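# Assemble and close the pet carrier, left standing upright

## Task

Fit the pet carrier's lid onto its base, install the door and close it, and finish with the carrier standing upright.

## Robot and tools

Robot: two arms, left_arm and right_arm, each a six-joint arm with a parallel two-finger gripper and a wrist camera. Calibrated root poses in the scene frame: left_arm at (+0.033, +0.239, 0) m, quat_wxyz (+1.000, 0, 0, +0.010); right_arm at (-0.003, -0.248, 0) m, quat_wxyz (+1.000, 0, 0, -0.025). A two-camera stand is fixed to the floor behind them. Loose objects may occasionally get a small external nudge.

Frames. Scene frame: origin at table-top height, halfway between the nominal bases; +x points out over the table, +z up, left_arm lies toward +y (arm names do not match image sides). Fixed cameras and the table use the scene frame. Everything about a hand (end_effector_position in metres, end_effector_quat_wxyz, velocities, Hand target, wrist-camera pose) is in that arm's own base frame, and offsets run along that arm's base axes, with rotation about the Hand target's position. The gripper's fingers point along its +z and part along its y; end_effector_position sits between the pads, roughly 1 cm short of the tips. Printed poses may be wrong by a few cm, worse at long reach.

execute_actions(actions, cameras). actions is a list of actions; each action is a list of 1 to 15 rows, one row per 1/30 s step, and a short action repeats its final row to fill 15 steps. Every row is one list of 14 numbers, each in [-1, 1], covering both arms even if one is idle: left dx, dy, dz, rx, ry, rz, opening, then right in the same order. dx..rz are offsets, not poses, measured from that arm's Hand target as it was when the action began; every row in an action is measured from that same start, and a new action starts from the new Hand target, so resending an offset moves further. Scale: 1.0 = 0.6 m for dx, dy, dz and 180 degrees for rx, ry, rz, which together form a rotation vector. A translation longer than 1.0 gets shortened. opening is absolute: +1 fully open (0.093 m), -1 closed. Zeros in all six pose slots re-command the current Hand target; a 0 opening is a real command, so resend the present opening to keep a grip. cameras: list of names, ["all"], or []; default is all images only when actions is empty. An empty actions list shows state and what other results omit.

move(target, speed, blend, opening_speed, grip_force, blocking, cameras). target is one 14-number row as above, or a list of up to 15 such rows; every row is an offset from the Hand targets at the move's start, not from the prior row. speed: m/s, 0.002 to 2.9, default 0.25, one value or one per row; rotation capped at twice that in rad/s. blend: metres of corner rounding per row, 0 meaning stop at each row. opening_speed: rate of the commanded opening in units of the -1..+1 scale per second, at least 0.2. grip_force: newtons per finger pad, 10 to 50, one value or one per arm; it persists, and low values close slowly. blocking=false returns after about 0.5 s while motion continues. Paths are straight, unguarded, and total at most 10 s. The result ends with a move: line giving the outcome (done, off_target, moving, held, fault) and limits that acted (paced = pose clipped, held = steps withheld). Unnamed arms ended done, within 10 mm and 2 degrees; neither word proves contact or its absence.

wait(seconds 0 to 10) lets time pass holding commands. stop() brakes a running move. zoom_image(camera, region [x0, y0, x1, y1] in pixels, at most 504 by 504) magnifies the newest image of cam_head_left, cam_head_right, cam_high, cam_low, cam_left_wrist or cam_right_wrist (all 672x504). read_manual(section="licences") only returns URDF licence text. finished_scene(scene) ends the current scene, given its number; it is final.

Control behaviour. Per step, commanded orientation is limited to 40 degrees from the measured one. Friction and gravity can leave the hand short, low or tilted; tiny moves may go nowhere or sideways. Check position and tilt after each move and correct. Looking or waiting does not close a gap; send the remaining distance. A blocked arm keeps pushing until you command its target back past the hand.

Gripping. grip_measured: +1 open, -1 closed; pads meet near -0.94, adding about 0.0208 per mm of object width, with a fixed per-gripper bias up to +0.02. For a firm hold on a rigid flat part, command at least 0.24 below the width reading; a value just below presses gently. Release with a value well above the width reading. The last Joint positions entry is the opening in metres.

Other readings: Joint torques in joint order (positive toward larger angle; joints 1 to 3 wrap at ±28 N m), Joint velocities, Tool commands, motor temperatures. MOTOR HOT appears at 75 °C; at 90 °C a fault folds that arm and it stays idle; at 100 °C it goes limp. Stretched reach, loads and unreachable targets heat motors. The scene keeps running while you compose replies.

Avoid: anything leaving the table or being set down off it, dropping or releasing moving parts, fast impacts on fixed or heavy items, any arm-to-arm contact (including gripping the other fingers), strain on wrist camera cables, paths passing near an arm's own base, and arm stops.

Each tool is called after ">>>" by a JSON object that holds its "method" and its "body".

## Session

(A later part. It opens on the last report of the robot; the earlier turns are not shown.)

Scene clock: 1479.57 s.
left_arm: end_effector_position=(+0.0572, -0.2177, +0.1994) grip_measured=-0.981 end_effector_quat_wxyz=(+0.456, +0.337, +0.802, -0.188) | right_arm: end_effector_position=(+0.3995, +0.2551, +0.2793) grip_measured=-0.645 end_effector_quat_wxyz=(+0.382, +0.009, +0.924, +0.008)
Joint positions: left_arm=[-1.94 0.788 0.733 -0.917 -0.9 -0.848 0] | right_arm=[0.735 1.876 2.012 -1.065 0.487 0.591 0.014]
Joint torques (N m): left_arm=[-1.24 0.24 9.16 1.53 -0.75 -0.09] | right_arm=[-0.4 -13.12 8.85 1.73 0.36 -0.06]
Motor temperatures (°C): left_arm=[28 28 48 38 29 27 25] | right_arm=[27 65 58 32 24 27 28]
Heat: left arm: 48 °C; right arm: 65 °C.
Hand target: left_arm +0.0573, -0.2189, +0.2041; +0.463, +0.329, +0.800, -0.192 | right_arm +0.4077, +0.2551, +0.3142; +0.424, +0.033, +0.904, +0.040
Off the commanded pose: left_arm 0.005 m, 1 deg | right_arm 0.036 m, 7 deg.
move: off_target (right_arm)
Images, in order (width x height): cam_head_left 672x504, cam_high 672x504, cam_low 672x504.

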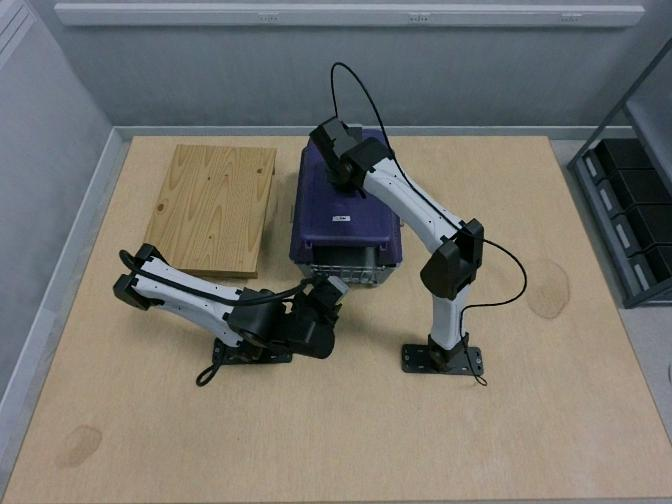

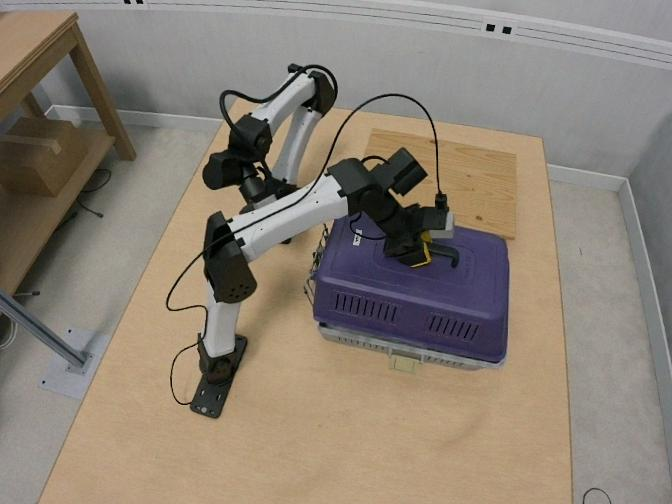

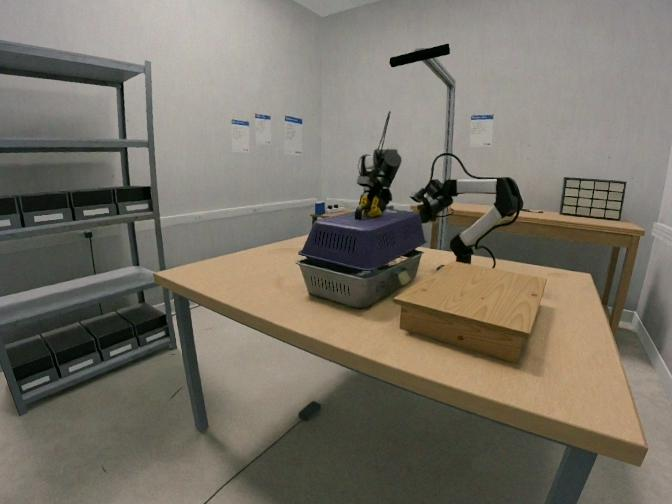

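>>> {"method": "move", "body": {"target": [0.038,0.015,-0.035,0.336,-0.201,-0.332,-1,0.0,-0.007,0.002,0,0,0.0,-0.98], "speed": 0.15}}

>>> {"method": "move", "body": {"target": [[0.11,-0.05,-0.02,0,0,0,-1,0.0,0,0.0,0,0.0,0.0,-0.98],[0.124,-0.05,-0.032,0,0,0,-1,0.0,0,0.0,0,0.0,0.0,-0.98]], "cameras": ["cam_head_left","cam_low","cam_high","cam_left_wrist"], "speed": 0.08}}

>>> {"method": "zoom_image", "body": {"camera": "cam_head_left", "region": [285, 225, 415, 295]}}

>>> {"method": "zoom_image", "body": {"camera": "cam_low", "region": [280, 180, 440, 320]}}

>>> {"method": "zoom_image", "body": {"camera": "cam_high", "region": [270, 200, 530, 380]}}

Scene clock: 1501.47 s.
left_arm: end_effector_position=(+0.0799, -0.2056, +0.1726) grip_measured=-0.981 end_effector_quat_wxyz=(+0.293, +0.876, +0.361, +0.129) | right_arm: end_effector_position=(+0.4013, +0.2530, +0.2793) grip_measured=-0.645 end_effector_quat_wxyz=(+0.381, +0.013, +0.924, +0.009)
Joint positions: left_arm=[-1.525 0.884 0.858 -1.039 -0.431 0.948 0] | right_arm=[0.728 1.876 2.012 -1.063 0.482 0.592 0.014]
Joint torques (N m): left_arm=[0.73 -0.36 11.79 1.46 -0.07 0.1] | right_arm=[-0.5 -13.98 8.1 1.73 0.36 -0.1]
Motor temperatures (°C): left_arm=[28 27 48 37 29 27 25] | right_arm=[27 69 59 33 24 27 28]
Heat: left arm: 48 °C; right arm: 69 °C.
Hand target: left_arm +0.0802, -0.2099, +0.1831; +0.301, +0.874, +0.360, +0.122 | right_arm +0.4078, +0.2507, +0.3154; +0.424, +0.034, +0.904, +0.040
Off the commanded pose: left_arm 0.011 m, 1 deg | right_arm 0.037 m, 7 deg.
move: off_target (left_arm, right_arm)

Scene clock: 1503.60 s.
left_arm: end_effector_position=(+0.1514, -0.2334, +0.1594) grip_measured=-0.981 end_effector_quat_wxyz=(+0.288, +0.877, +0.364, +0.126) | right_arm: end_effector_position=(+0.4021, +0.2538, +0.2800) grip_measured=-0.645 end_effector_quat_wxyz=(+0.383, +0.014, +0.923, +0.011)
Joint positions: left_arm=[-1.121 1.045 0.858 -0.774 -0.209 1.299 0] | right_arm=[0.728 1.876 2.012 -1.057 0.482 0.592 0.014]
Joint torques (N m): left_arm=[0.64 -1.7 9.25 2.05 0.1 0.19] | right_arm=[-0.51 -13.97 8.14 1.69 0.36 -0.1]
Motor temperatures (°C): left_arm=[28 27 48 37 29 27 25] | right_arm=[27 70 59 33 24 27 28]
Heat: left arm: 48 °C; right arm: 70 °C.
Hand target: left_arm +0.1545, -0.2399, +0.1639; +0.301, +0.874, +0.360, +0.122 | right_arm +0.4078, +0.2507, +0.3154; +0.424, +0.033, +0.904, +0.040
Off the commanded pose: left_arm 0.009 m, 2 deg | right_arm 0.036 m, 7 deg.
move: off_target (right_arm)
Images, in order (width x height): cam_head_left 672x504, cam_high 672x504, cam_low 672x504, cam_left_wrist 672x504.

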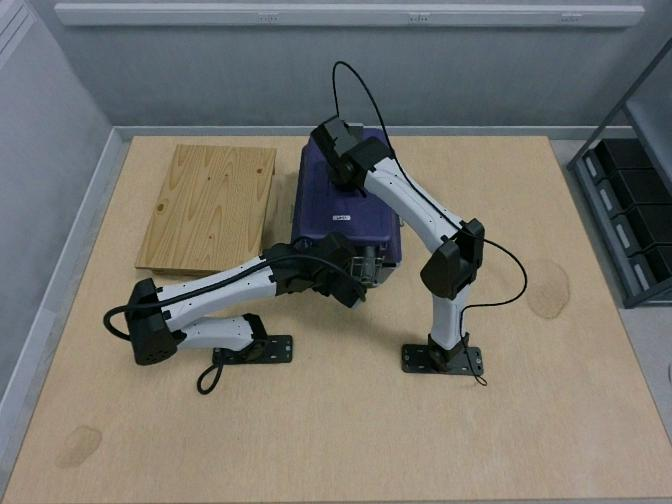

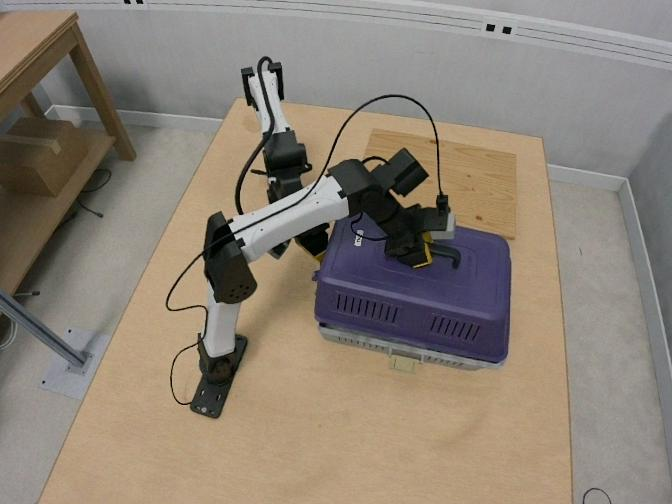

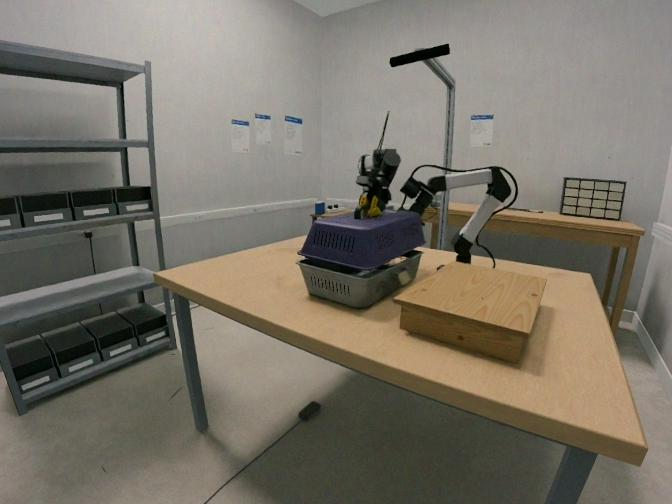

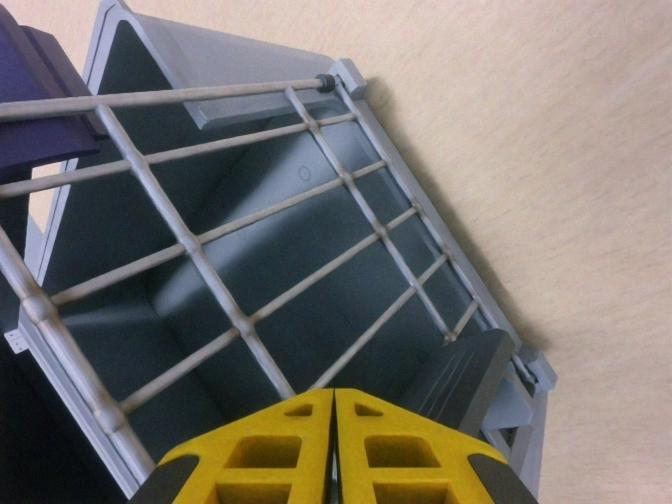

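Scaled by 3.877 from the camera's 672x504 image, which has a finer 960x720 frame.

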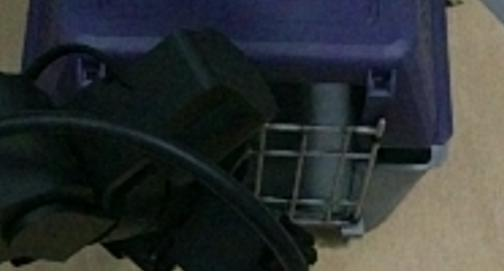

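Scaled by 3.150 from the camera's 672x504 image, which has a finer 960x720 frame.

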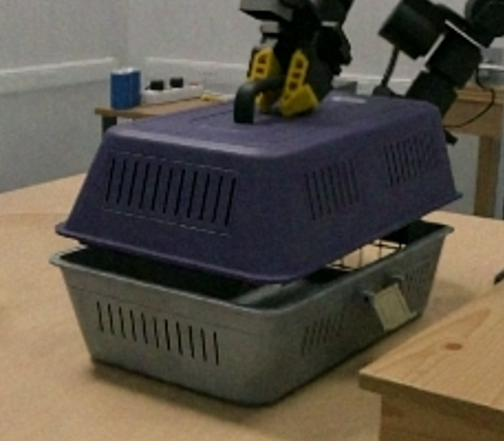

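Scaled by 1.938 from the camera's 672x504 image, which has a finer 960x720 frame.

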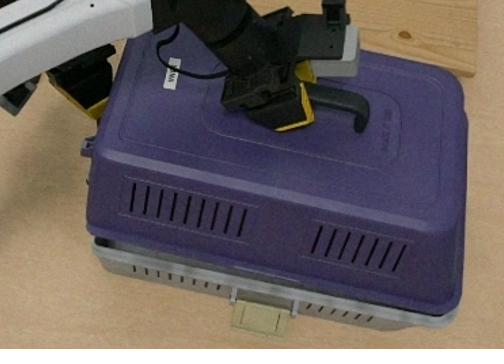

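>>> {"method": "move", "body": {"target": [0.004,0.0,-0.0,0,0,0,-1,-0.006,-0.010,-0.035,0,0.0,0,-0.98], "cameras": ["cam_head_left","cam_low","cam_high","cam_left_wrist"], "speed": 0.08}}

>>> {"method": "zoom_image", "body": {"camera": "cam_head_left", "region": [360, 235, 420, 295]}}

>>> {"method": "zoom_image", "body": {"camera": "cam_low", "region": [280, 180, 440, 320]}}

>>> {"method": "zoom_image", "body": {"camera": "cam_high", "region": [270, 200, 530, 380]}}

Scene clock: 1530.00 s.
left_arm: end_effector_position=(+0.1524, -0.2333, +0.1595) grip_measured=-0.981 end_effector_quat_wxyz=(+0.289, +0.877, +0.363, +0.123) | right_arm: end_effector_position=(+0.4011, +0.2481, +0.2607) grip_measured=-0.645 end_effector_quat_wxyz=(+0.386, +0.017, +0.922, +0.011)
Joint positions: left_arm=[-1.111 1.045 0.858 -0.772 -0.198 1.309 0] | right_arm=[0.72 1.824 1.859 -0.95 0.482 0.589 0.014]
Joint torques (N m): left_arm=[0.83 -1.35 9.42 2.08 0.08 0.16] | right_arm=[-0.34 -14.65 7.01 1.71 0.32 -0.11]
Motor temperatures (°C): left_arm=[28 28 47 38 28 27 25] | right_arm=[27 74 58 32 24 27 28]
Heat: left arm: 47 °C; right arm: 74 °C.
Hand target: left_arm +0.1569, -0.2400, +0.1639; +0.302, +0.874, +0.360, +0.122 | right_arm +0.4041, +0.2448, +0.2945; +0.424, +0.033, +0.904, +0.040
Off the commanded pose: left_arm 0.009 m, 2 deg | right_arm 0.034 m, 6 deg.
move: off_target (right_arm)
Images, in order (width x height): cam_head_left 672x504, cam_high 672x504, cam_low 672x504, cam_left_wrist 672x504.

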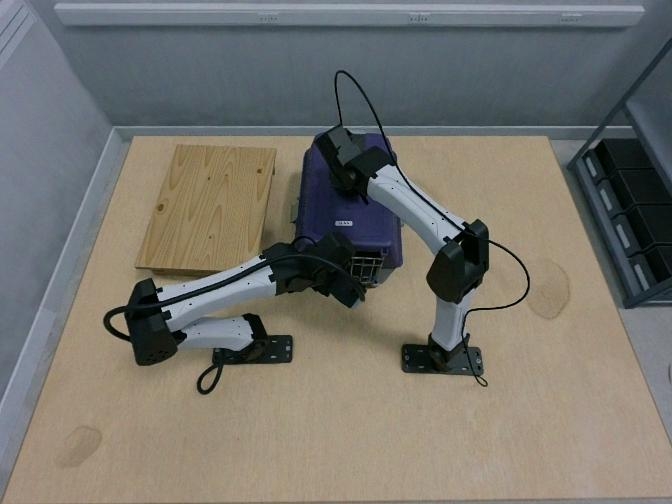

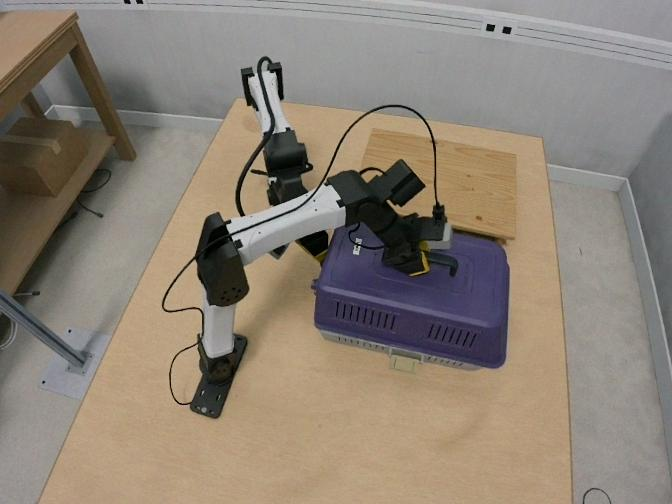

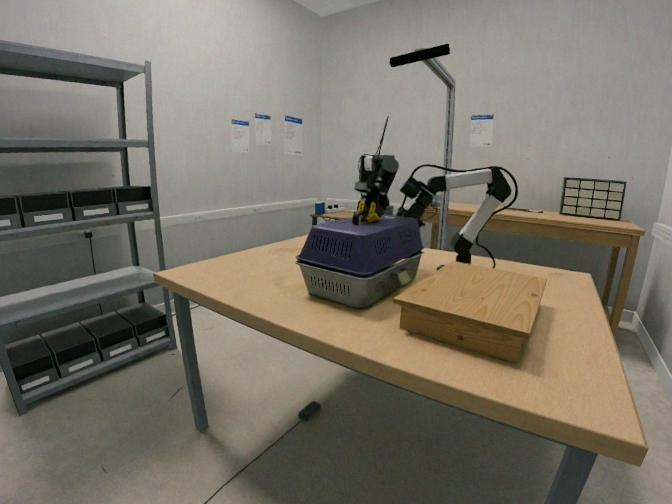

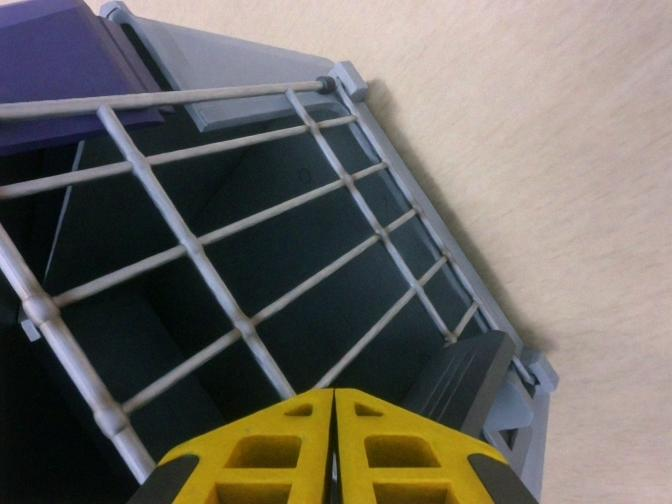

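Scaled by 8.400 from the camera's 672x504 image, which has a finer 960x720 frame.

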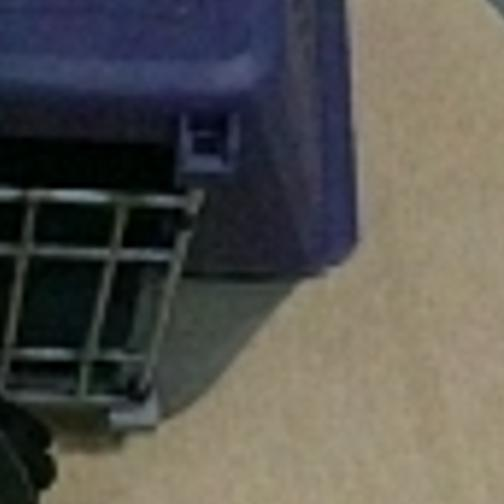

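Scaled by 3.150 from the camera's 672x504 image, which has a finer 960x720 frame.

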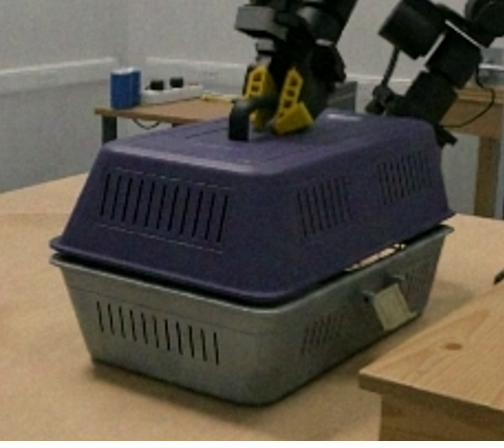

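Scaled by 1.938 from the camera's 672x504 image, which has a finer 960x720 frame.

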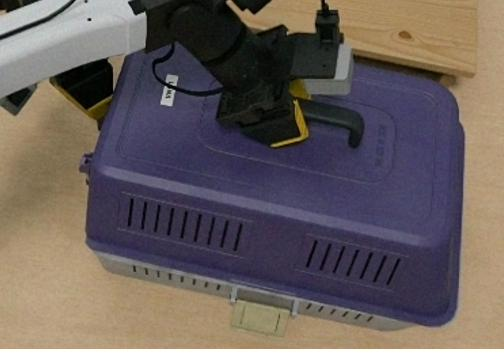

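>>> {"method": "move", "body": {"target": [0.0,0.0,-0.0,0,0,0,-1,0.0,0.003,-0.028,-0.003,0.0,0,-0.98], "cameras": ["cam_head_left","cam_low"], "speed": 0.08}}

>>> {"method": "zoom_image", "body": {"camera": "cam_head_left", "region": [360, 235, 420, 295]}}

>>> {"method": "zoom_image", "body": {"camera": "cam_low", "region": [280, 180, 440, 320]}}

Scene clock: 1542.30 s.
left_arm: end_effector_position=(+0.1530, -0.2344, +0.1603) grip_measured=-0.981 end_effector_quat_wxyz=(+0.292, +0.876, +0.363, +0.124) | right_arm: end_effector_position=(+0.4020, +0.2468, +0.2568) grip_measured=-0.645 end_effector_quat_wxyz=(+0.398, +0.018, +0.917, +0.014)
Joint positions: left_arm=[-1.111 1.045 0.858 -0.766 -0.198 1.309 0] | right_arm=[0.72 1.797 1.79 -0.881 0.492 0.582 0.014]
Joint torques (N m): left_arm=[0.79 -1.32 9.43 1.97 0.08 0.16] | right_arm=[0.12 -12.83 6.28 1.69 0.32 -0.04]
Motor temperatures (°C): left_arm=[28 28 46 38 28 27 25] | right_arm=[27 72 56 33 24 27 28]
Heat: left arm: 46 °C; right arm: 72 °C.
Hand target: left_arm +0.1569, -0.2400, +0.1639; +0.302, +0.874, +0.360, +0.122 | right_arm +0.4041, +0.2467, +0.2777; +0.424, +0.031, +0.904, +0.036
Off the commanded pose: left_arm 0.008 m, 1 deg | right_arm 0.021 m, 4 deg.
move: off_target (right_arm)
Images, in order (width x height): cam_head_left 672x504, cam_low 672x504.

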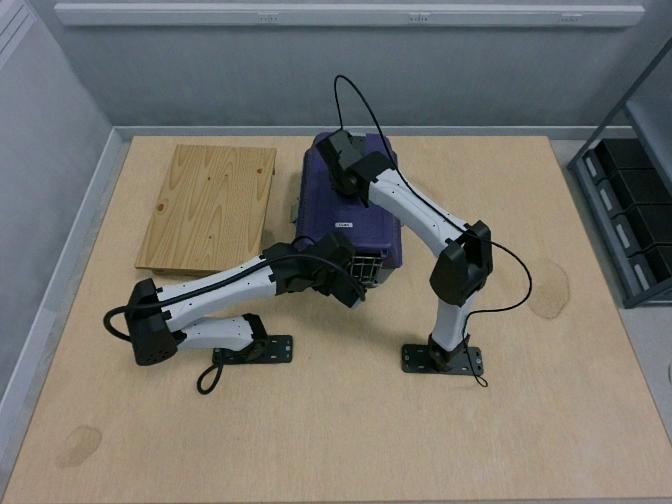

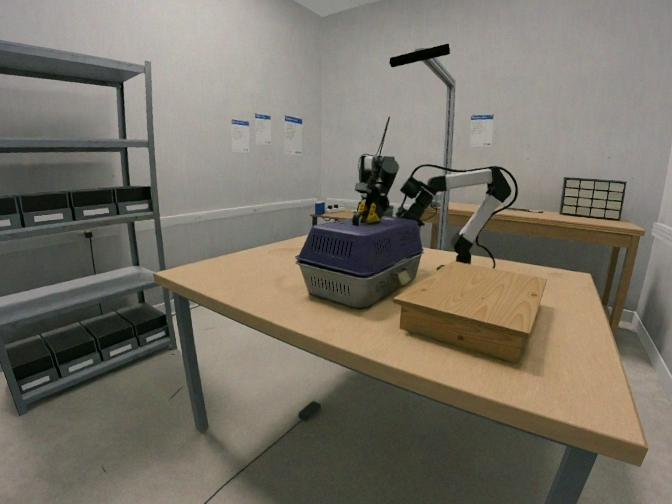

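Scaled by 8.400 from the camera's 672x504 image, which has a finer 960x720 frame.

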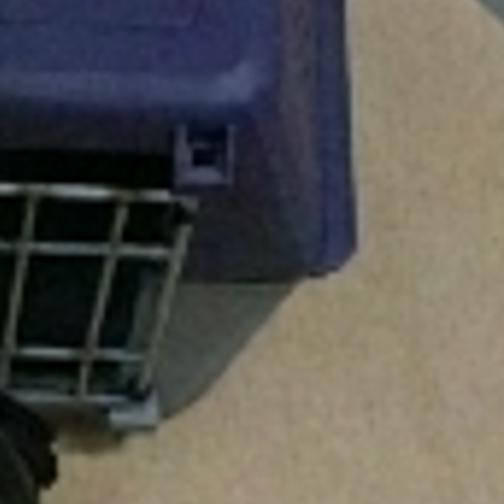

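Scaled by 3.150 from the camera's 672x504 image, which has a finer 960x720 frame.

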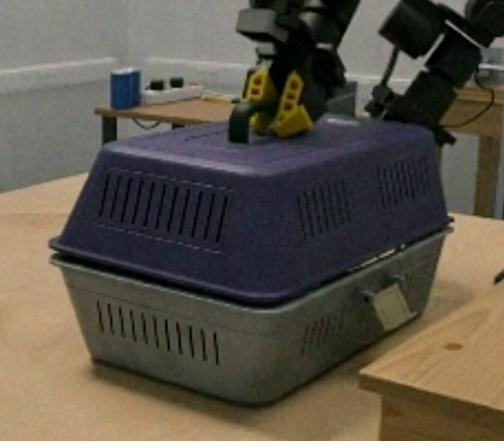

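>>> {"method": "move", "body": {"target": [-0.01,0.0,-0.0,0,0,0,-1,0.0,0.002,-0.028,-0.002,0.002,0,-0.98], "cameras": ["cam_head_left","cam_low","cam_high"], "speed": 0.08}}

>>> {"method": "zoom_image", "body": {"camera": "cam_head_left", "region": [360, 235, 420, 295]}}

>>> {"method": "zoom_image", "body": {"camera": "cam_low", "region": [280, 180, 440, 320]}}

>>> {"method": "zoom_image", "body": {"camera": "cam_high", "region": [270, 200, 530, 380]}}

Scene clock: 1554.47 s.
left_arm: end_effector_position=(+0.1509, -0.2358, +0.1604) grip_measured=-0.981 end_effector_quat_wxyz=(+0.293, +0.877, +0.360, +0.122) | right_arm: end_effector_position=(+0.4034, +0.2477, +0.2550) grip_measured=-0.645 end_effector_quat_wxyz=(+0.413, +0.018, +0.910, +0.017)
Joint positions: left_arm=[-1.12 1.045 0.858 -0.765 -0.198 1.306 0] | right_arm=[0.725 1.775 1.733 -0.811 0.508 0.569 0.014]
Joint torques (N m): left_arm=[-1.21 -2.18 9.02 1.89 -0.12 -0.04] | right_arm=[-0.05 -11.18 5.38 1.58 0.16 0.09]
Motor temperatures (°C): left_arm=[28 28 46 38 28 27 25] | right_arm=[27 71 54 33 24 27 28]
Heat: left arm: 46 °C; right arm: 71 °C.
Hand target: left_arm +0.1510, -0.2400, +0.1639; +0.302, +0.874, +0.360, +0.122 | right_arm +0.4042, +0.2478, +0.2608; +0.422, +0.030, +0.906, +0.033
Off the commanded pose: left_arm 0.005 m, 1 deg | right_arm 0.006 m, 3 deg.
move: off_target (right_arm)
Images, in order (width x height): cam_head_left 672x504, cam_high 672x504, cam_low 672x504.

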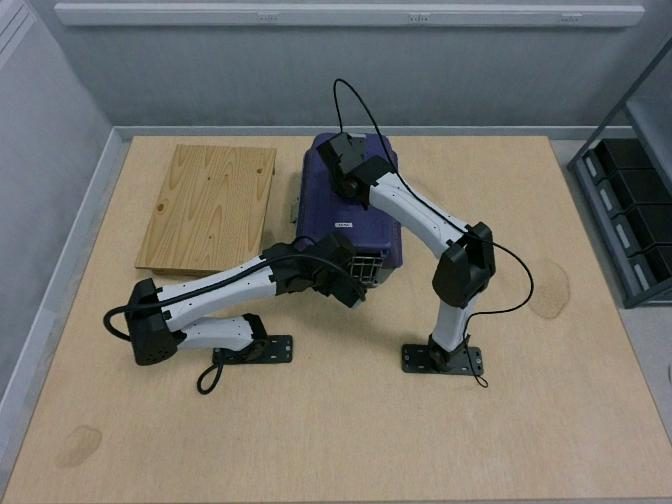

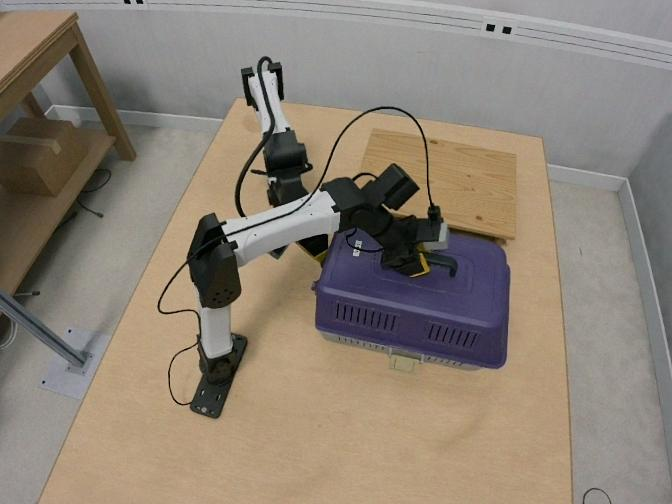

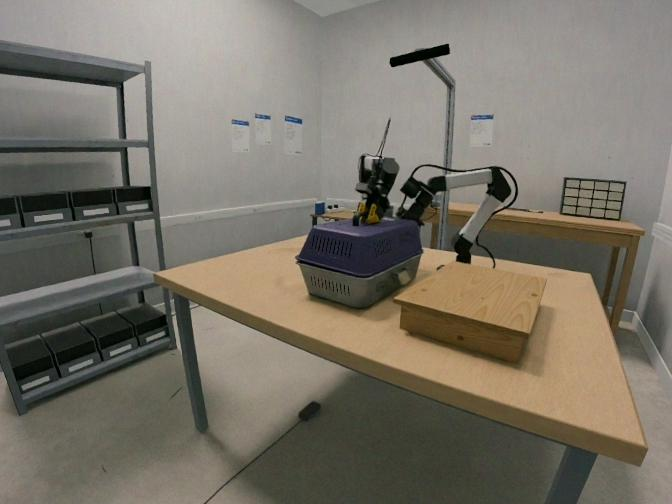

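Scaled by 8.400 from the camera's 672x504 image, which has a finer 960x720 frame.

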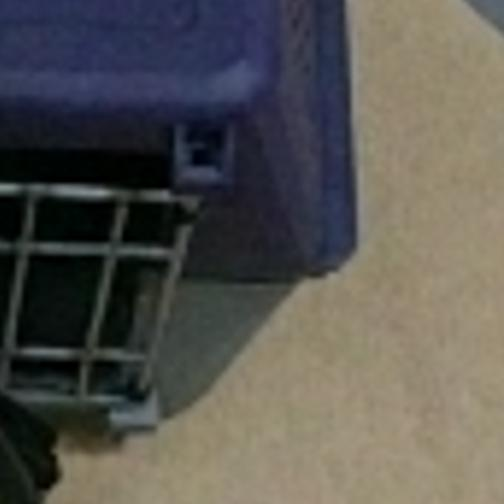

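Scaled by 3.150 from the camera's 672x504 image, which has a finer 960x720 frame.

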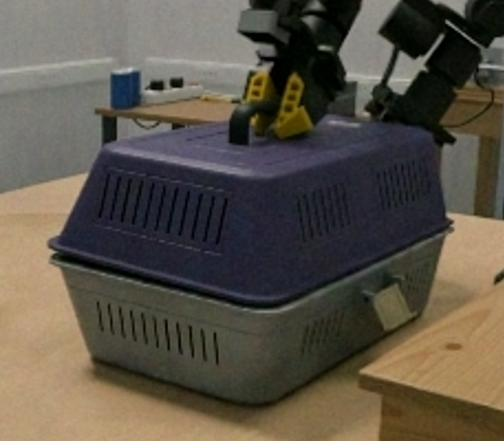

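Scaled by 1.938 from the camera's 672x504 image, which has a finer 960x720 frame.

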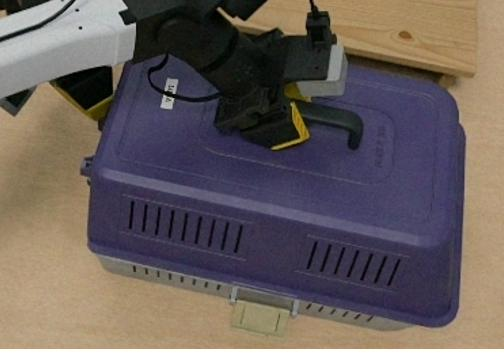

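>>> {"method": "move", "body": {"target": [0.0,0.0,-0.0,0,0,0,-1,-0.006,0.0,-0.012,0.0,0.032,0,-0.98], "cameras": ["cam_head_left","cam_low","cam_high"], "speed": 0.08}}

>>> {"method": "zoom_image", "body": {"camera": "cam_head_left", "region": [360, 235, 420, 295]}}

>>> {"method": "zoom_image", "body": {"camera": "cam_low", "region": [280, 180, 440, 320]}}

Scene clock: 1574.63 s.
left_arm: end_effector_position=(+0.1509, -0.2358, +0.1604) grip_measured=-0.981 end_effector_quat_wxyz=(+0.293, +0.877, +0.360, +0.122) | right_arm: end_effector_position=(+0.4011, +0.2465, +0.2555) grip_measured=-0.645 end_effector_quat_wxyz=(+0.391, +0.018, +0.920, +0.017)
Joint positions: left_arm=[-1.12 1.045 0.858 -0.765 -0.198 1.306 0] | right_arm=[0.716 1.8 1.799 -0.897 0.478 0.585 0.014]
Joint torques (N m): left_arm=[-1.21 -2.18 9.02 1.89 -0.12 -0.05] | right_arm=[-0.51 -8.99 8.28 1.04 -0.08 0.29]
Motor temperatures (°C): left_arm=[28 28 46 38 28 27 25] | right_arm=[27 70 53 32 24 27 28]
Heat: left arm: 46 °C; right arm: 70 °C.
Hand target: left_arm +0.1510, -0.2400, +0.1639; +0.302, +0.874, +0.360, +0.122 | right_arm +0.4006, +0.2477, +0.2537; +0.375, +0.032, +0.926, +0.032
Off the commanded pose: left_arm 0.005 m, 1 deg | right_arm 0.002 m, 3 deg.
move: off_target (right_arm)
Images, in order (width x height): cam_head_left 672x504, cam_high 672x504, cam_low 672x504.

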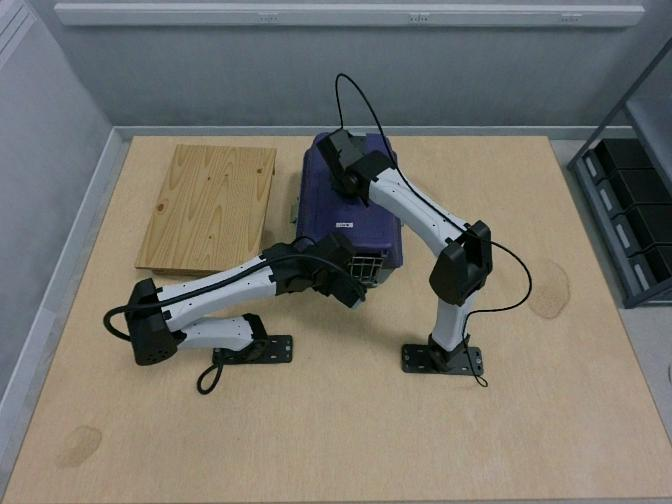

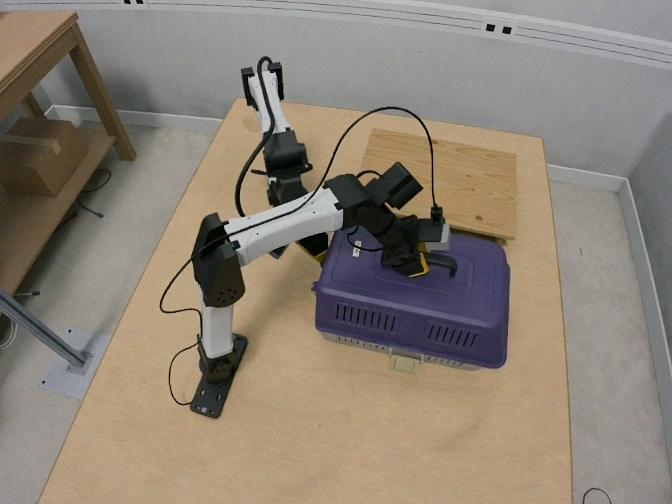

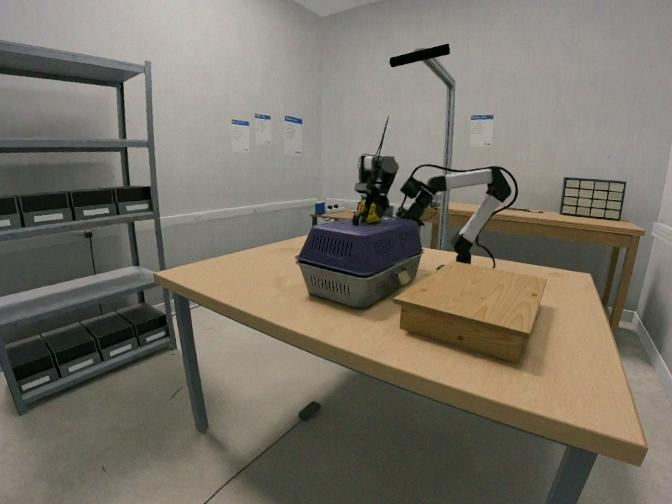

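Scaled by 8.400 from the camera's 672x504 image, which has a finer 960x720 frame.

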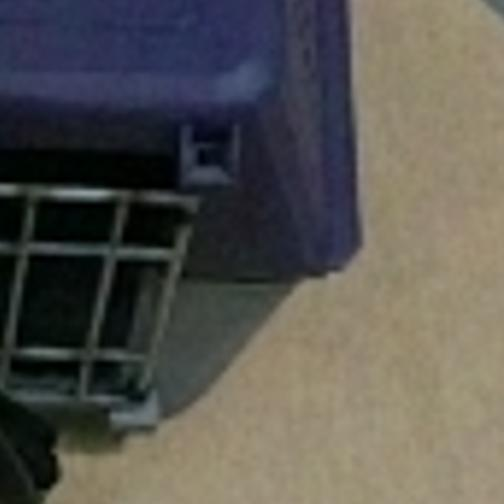

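Scaled by 3.150 from the camera's 672x504 image, which has a finer 960x720 frame.

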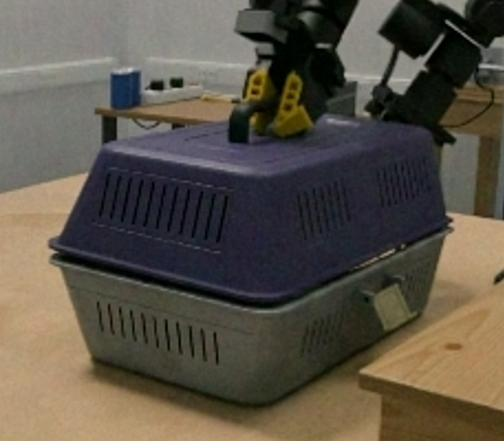

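>>> {"method": "move", "body": {"target": [0.0,0.0,-0.0,0,0,0,-1,0.0,0.0,0.0,0.0,0.0,0,-0.35], "cameras": ["cam_head_left","cam_low","cam_high"], "opening_speed": 0.3}}

>>> {"method": "zoom_image", "body": {"camera": "cam_head_left", "region": [360, 235, 420, 295]}}

>>> {"method": "zoom_image", "body": {"camera": "cam_low", "region": [280, 180, 440, 320]}}

>>> {"method": "zoom_image", "body": {"camera": "cam_high", "region": [270, 200, 530, 380]}}

Scene clock: 1596.97 s.
left_arm: end_effector_position=(+0.1509, -0.2358, +0.1604) grip_measured=-0.981 end_effector_quat_wxyz=(+0.293, +0.877, +0.360, +0.122) | right_arm: end_effector_position=(+0.3980, +0.2489, +0.2533) grip_measured=-0.352 end_effector_quat_wxyz=(+0.381, +0.025, +0.924, +0.029)
Joint positions: left_arm=[-1.12 1.045 0.858 -0.765 -0.198 1.306 0] | right_arm=[0.716 1.8 1.802 -0.909 0.453 0.612 0.028]
Joint torques (N m): left_arm=[-1.21 -2.17 9.02 1.89 -0.12 -0.04] | right_arm=[-0.57 -8.84 8.23 1.13 0.13 -0.02]
Motor temperatures (°C): left_arm=[28 28 46 38 28 27 25] | right_arm=[27 66 56 31 24 27 28]
Heat: left arm: 46 °C; right arm: 66 °C.
Hand target: left_arm +0.1510, -0.2400, +0.1639; +0.302, +0.874, +0.360, +0.122 | right_arm +0.4006, +0.2477, +0.2538; +0.376, +0.032, +0.926, +0.032
Off the commanded pose: left_arm 0.005 m, 1 deg | right_arm 0.003 m, 1 deg.
move: done
Images, in order (width x height): cam_head_left 672x504, cam_high 672x504, cam_low 672x504.

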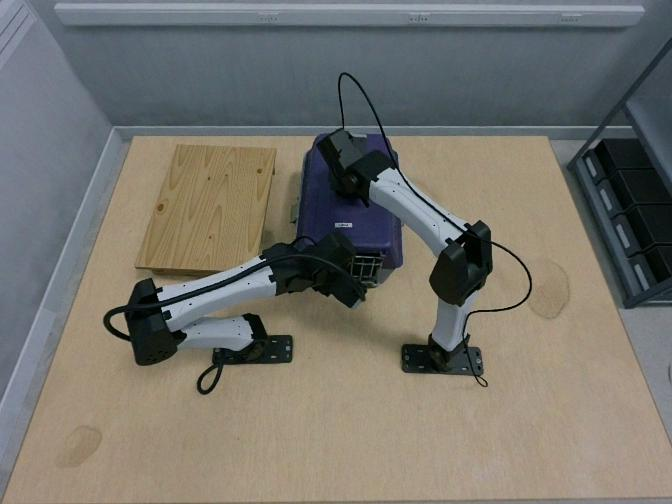

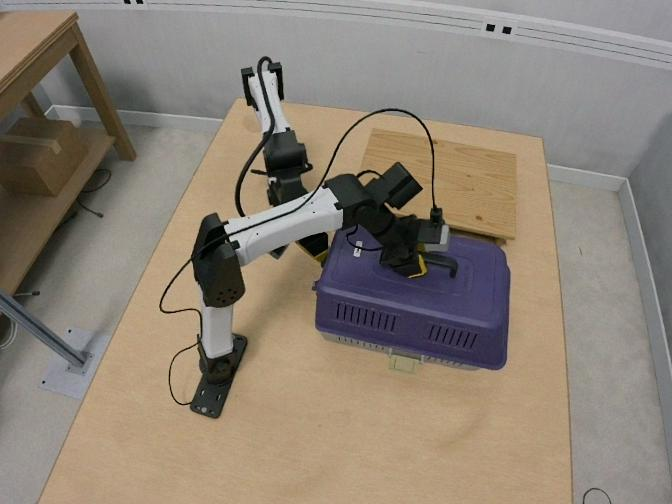

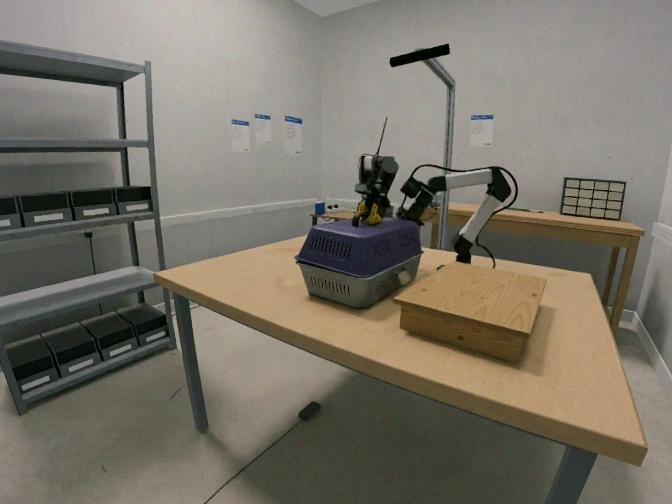

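Scaled by 8.400 from the camera's 672x504 image, which has a finer 960x720 frame.

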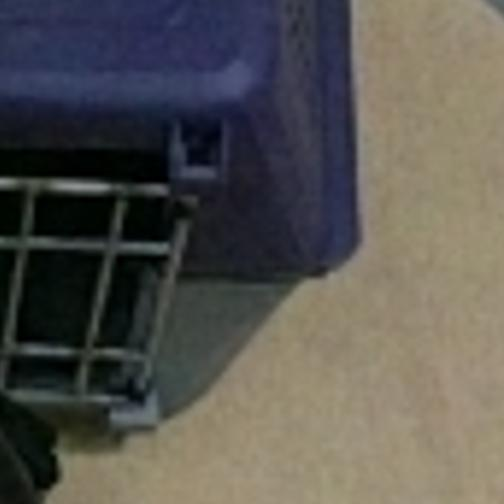

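Scaled by 3.150 from the camera's 672x504 image, which has a finer 960x720 frame.

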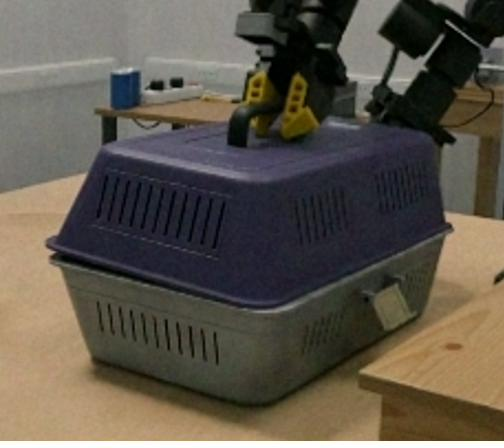

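Scaled by 1.938 from the camera's 672x504 image, which has a finer 960x720 frame.

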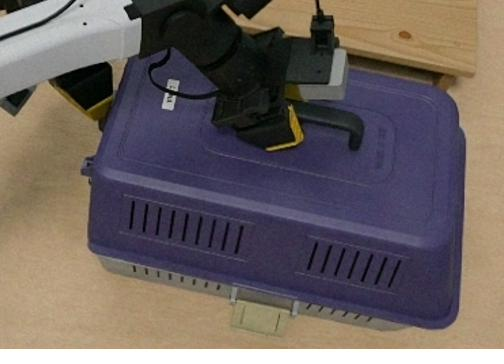

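>>> {"method": "move", "body": {"target": [0.0,0.0,-0.0,0,0,0,-1,0.0,0.018,0.0,0.0,0.0,0,-0.35], "cameras": ["cam_head_left","cam_low","cam_right_wrist"], "speed": 0.04}}

>>> {"method": "zoom_image", "body": {"camera": "cam_low", "region": [280, 180, 440, 320]}}

Scene clock: 1610.43 s.
left_arm: end_effector_position=(+0.1509, -0.2358, +0.1604) grip_measured=-0.981 end_effector_quat_wxyz=(+0.293, +0.877, +0.360, +0.122) | right_arm: end_effector_position=(+0.4008, +0.2537, +0.2536) grip_measured=-0.351 end_effector_quat_wxyz=(+0.377, +0.031, +0.925, +0.030)
Joint positions: left_arm=[-1.12 1.045 0.858 -0.765 -0.198 1.306 0] | right_arm=[0.72 1.829 1.844 -0.932 0.453 0.632 0.028]
Joint torques (N m): left_arm=[-1.21 -2.17 9.03 1.89 -0.12 -0.05] | right_arm=[0.96 -8.77 8.18 1.15 0.25 -0.03]
Motor temperatures (°C): left_arm=[28 28 46 38 28 27 25] | right_arm=[27 65 54 31 24 27 27]
Heat: left arm: 46 °C; right arm: 65 °C.
Hand target: left_arm +0.1510, -0.2400, +0.1639; +0.302, +0.874, +0.360, +0.122 | right_arm +0.4006, +0.2586, +0.2537; +0.375, +0.032, +0.926, +0.032
Off the commanded pose: left_arm 0.005 m, 1 deg | right_arm 0.005 m, 0 deg.
move: done
Images, in order (width x height): cam_head_left 672x504, cam_low 672x504, cam_right_wrist 672x504.

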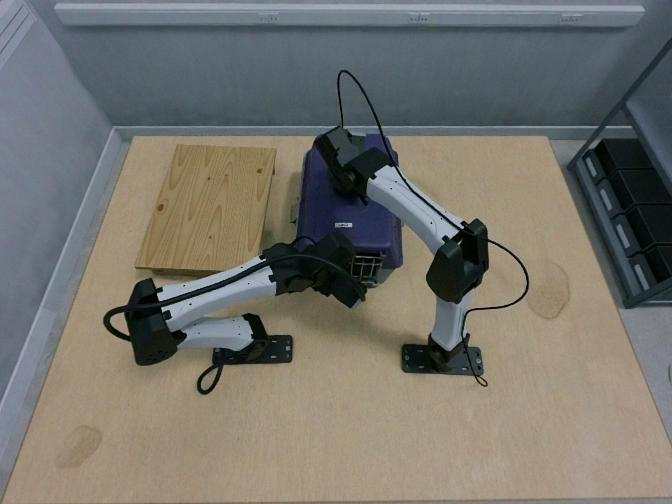

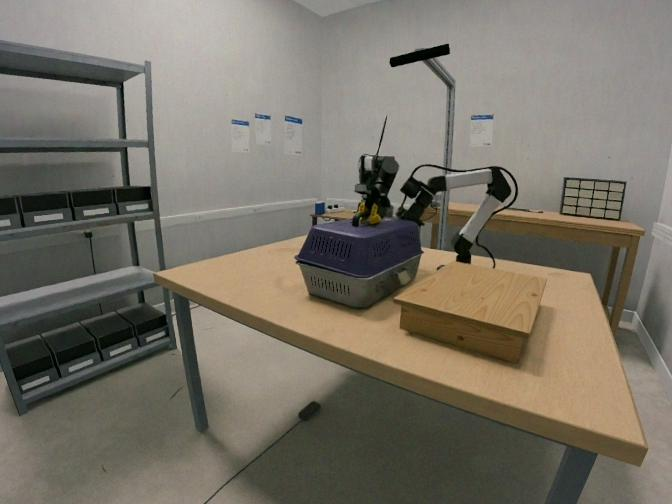

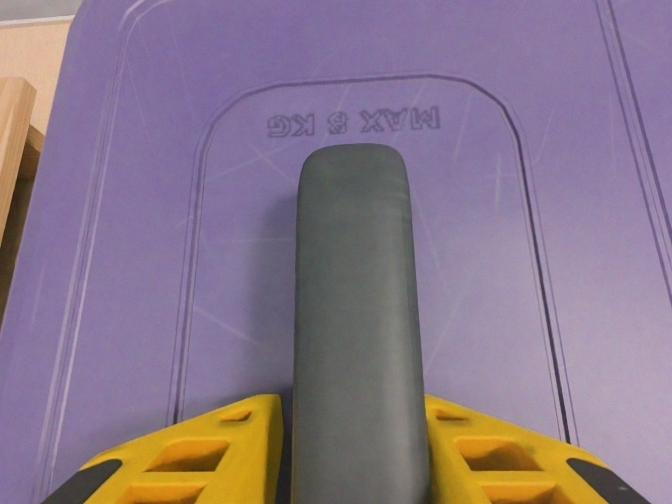

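Scaled by 3.150 from the camera's 672x504 image, which has a finer 960x720 frame.

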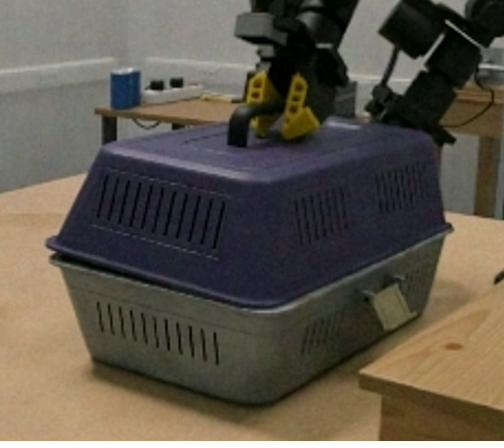

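>>> {"method": "move", "body": {"target": [0.0,0.0,-0.0,0,0,0,-1,0.0,0.022,0.0,0.0,0.0,0,-0.35], "cameras": ["cam_head_left","cam_low","cam_right_wrist"], "speed": 0.04}}

>>> {"method": "zoom_image", "body": {"camera": "cam_low", "region": [280, 180, 440, 320]}}

>>> {"method": "zoom_image", "body": {"camera": "cam_head_left", "region": [360, 235, 420, 295]}}

Scene clock: 1620.00 s.
left_arm: end_effector_position=(+0.1509, -0.2358, +0.1604) grip_measured=-0.981 end_effector_quat_wxyz=(+0.293, +0.877, +0.360, +0.122) | right_arm: end_effector_position=(+0.4015, +0.2565, +0.2492) grip_measured=-0.351 end_effector_quat_wxyz=(+0.371, +0.036, +0.928, +0.012)
Joint positions: left_arm=[-1.12 1.045 0.858 -0.765 -0.198 1.306 0] | right_arm=[0.734 1.872 1.896 -0.983 0.485 0.656 0.028]
Joint torques (N m): left_arm=[-1.2 -2.18 9.02 1.89 -0.12 -0.05] | right_arm=[1.95 -9.36 8.38 1.33 0.12 0]
Motor temperatures (°C): left_arm=[28 28 46 38 28 27 25] | right_arm=[27 63 56 31 24 27 27]
Heat: left arm: 46 °C; right arm: 63 °C.
Hand target: left_arm +0.1510, -0.2400, +0.1639; +0.302, +0.874, +0.360, +0.122 | right_arm +0.4006, +0.2717, +0.2538; +0.376, +0.032, +0.926, +0.032
Off the commanded pose: left_arm 0.005 m, 1 deg | right_arm 0.016 m, 2 deg.
move: off_target (right_arm)
Images, in order (width x height): cam_head_left 672x504, cam_low 672x504, cam_right_wrist 672x504.

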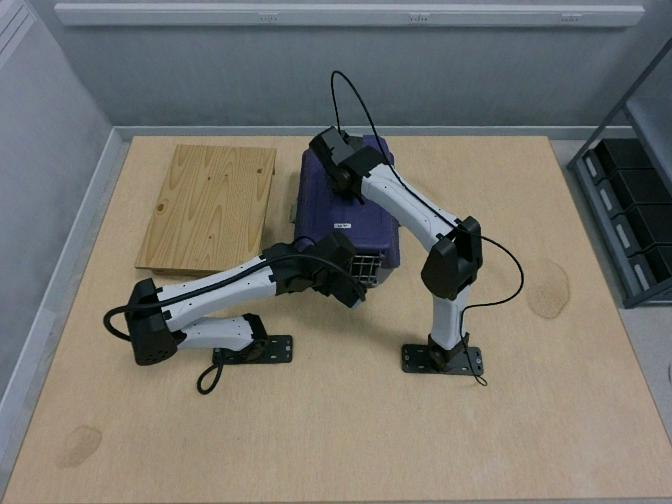

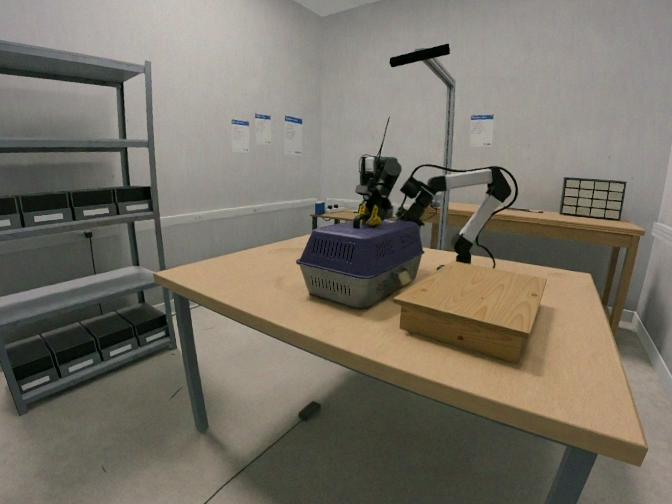

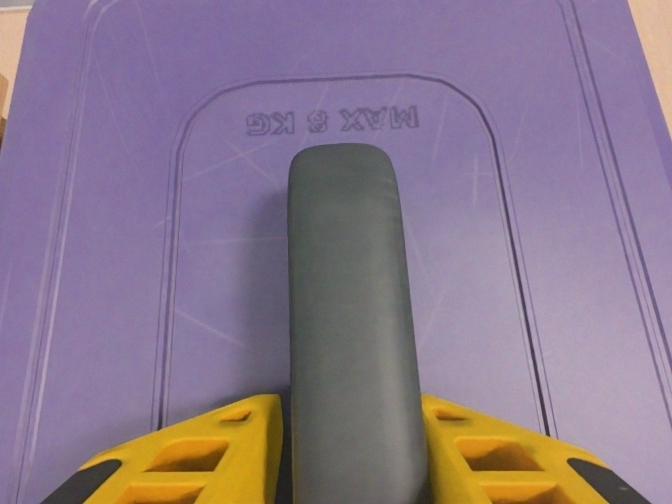

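Scaled by 3.150 from the camera's 672x504 image, which has a finer 960x720 frame.

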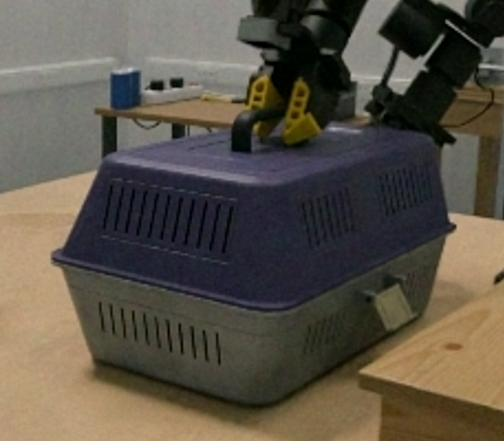

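Scaled by 8.400 from the camera's 672x504 image, which has a finer 960x720 frame.

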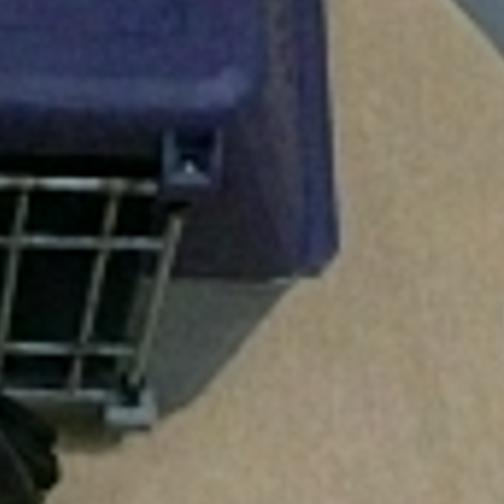

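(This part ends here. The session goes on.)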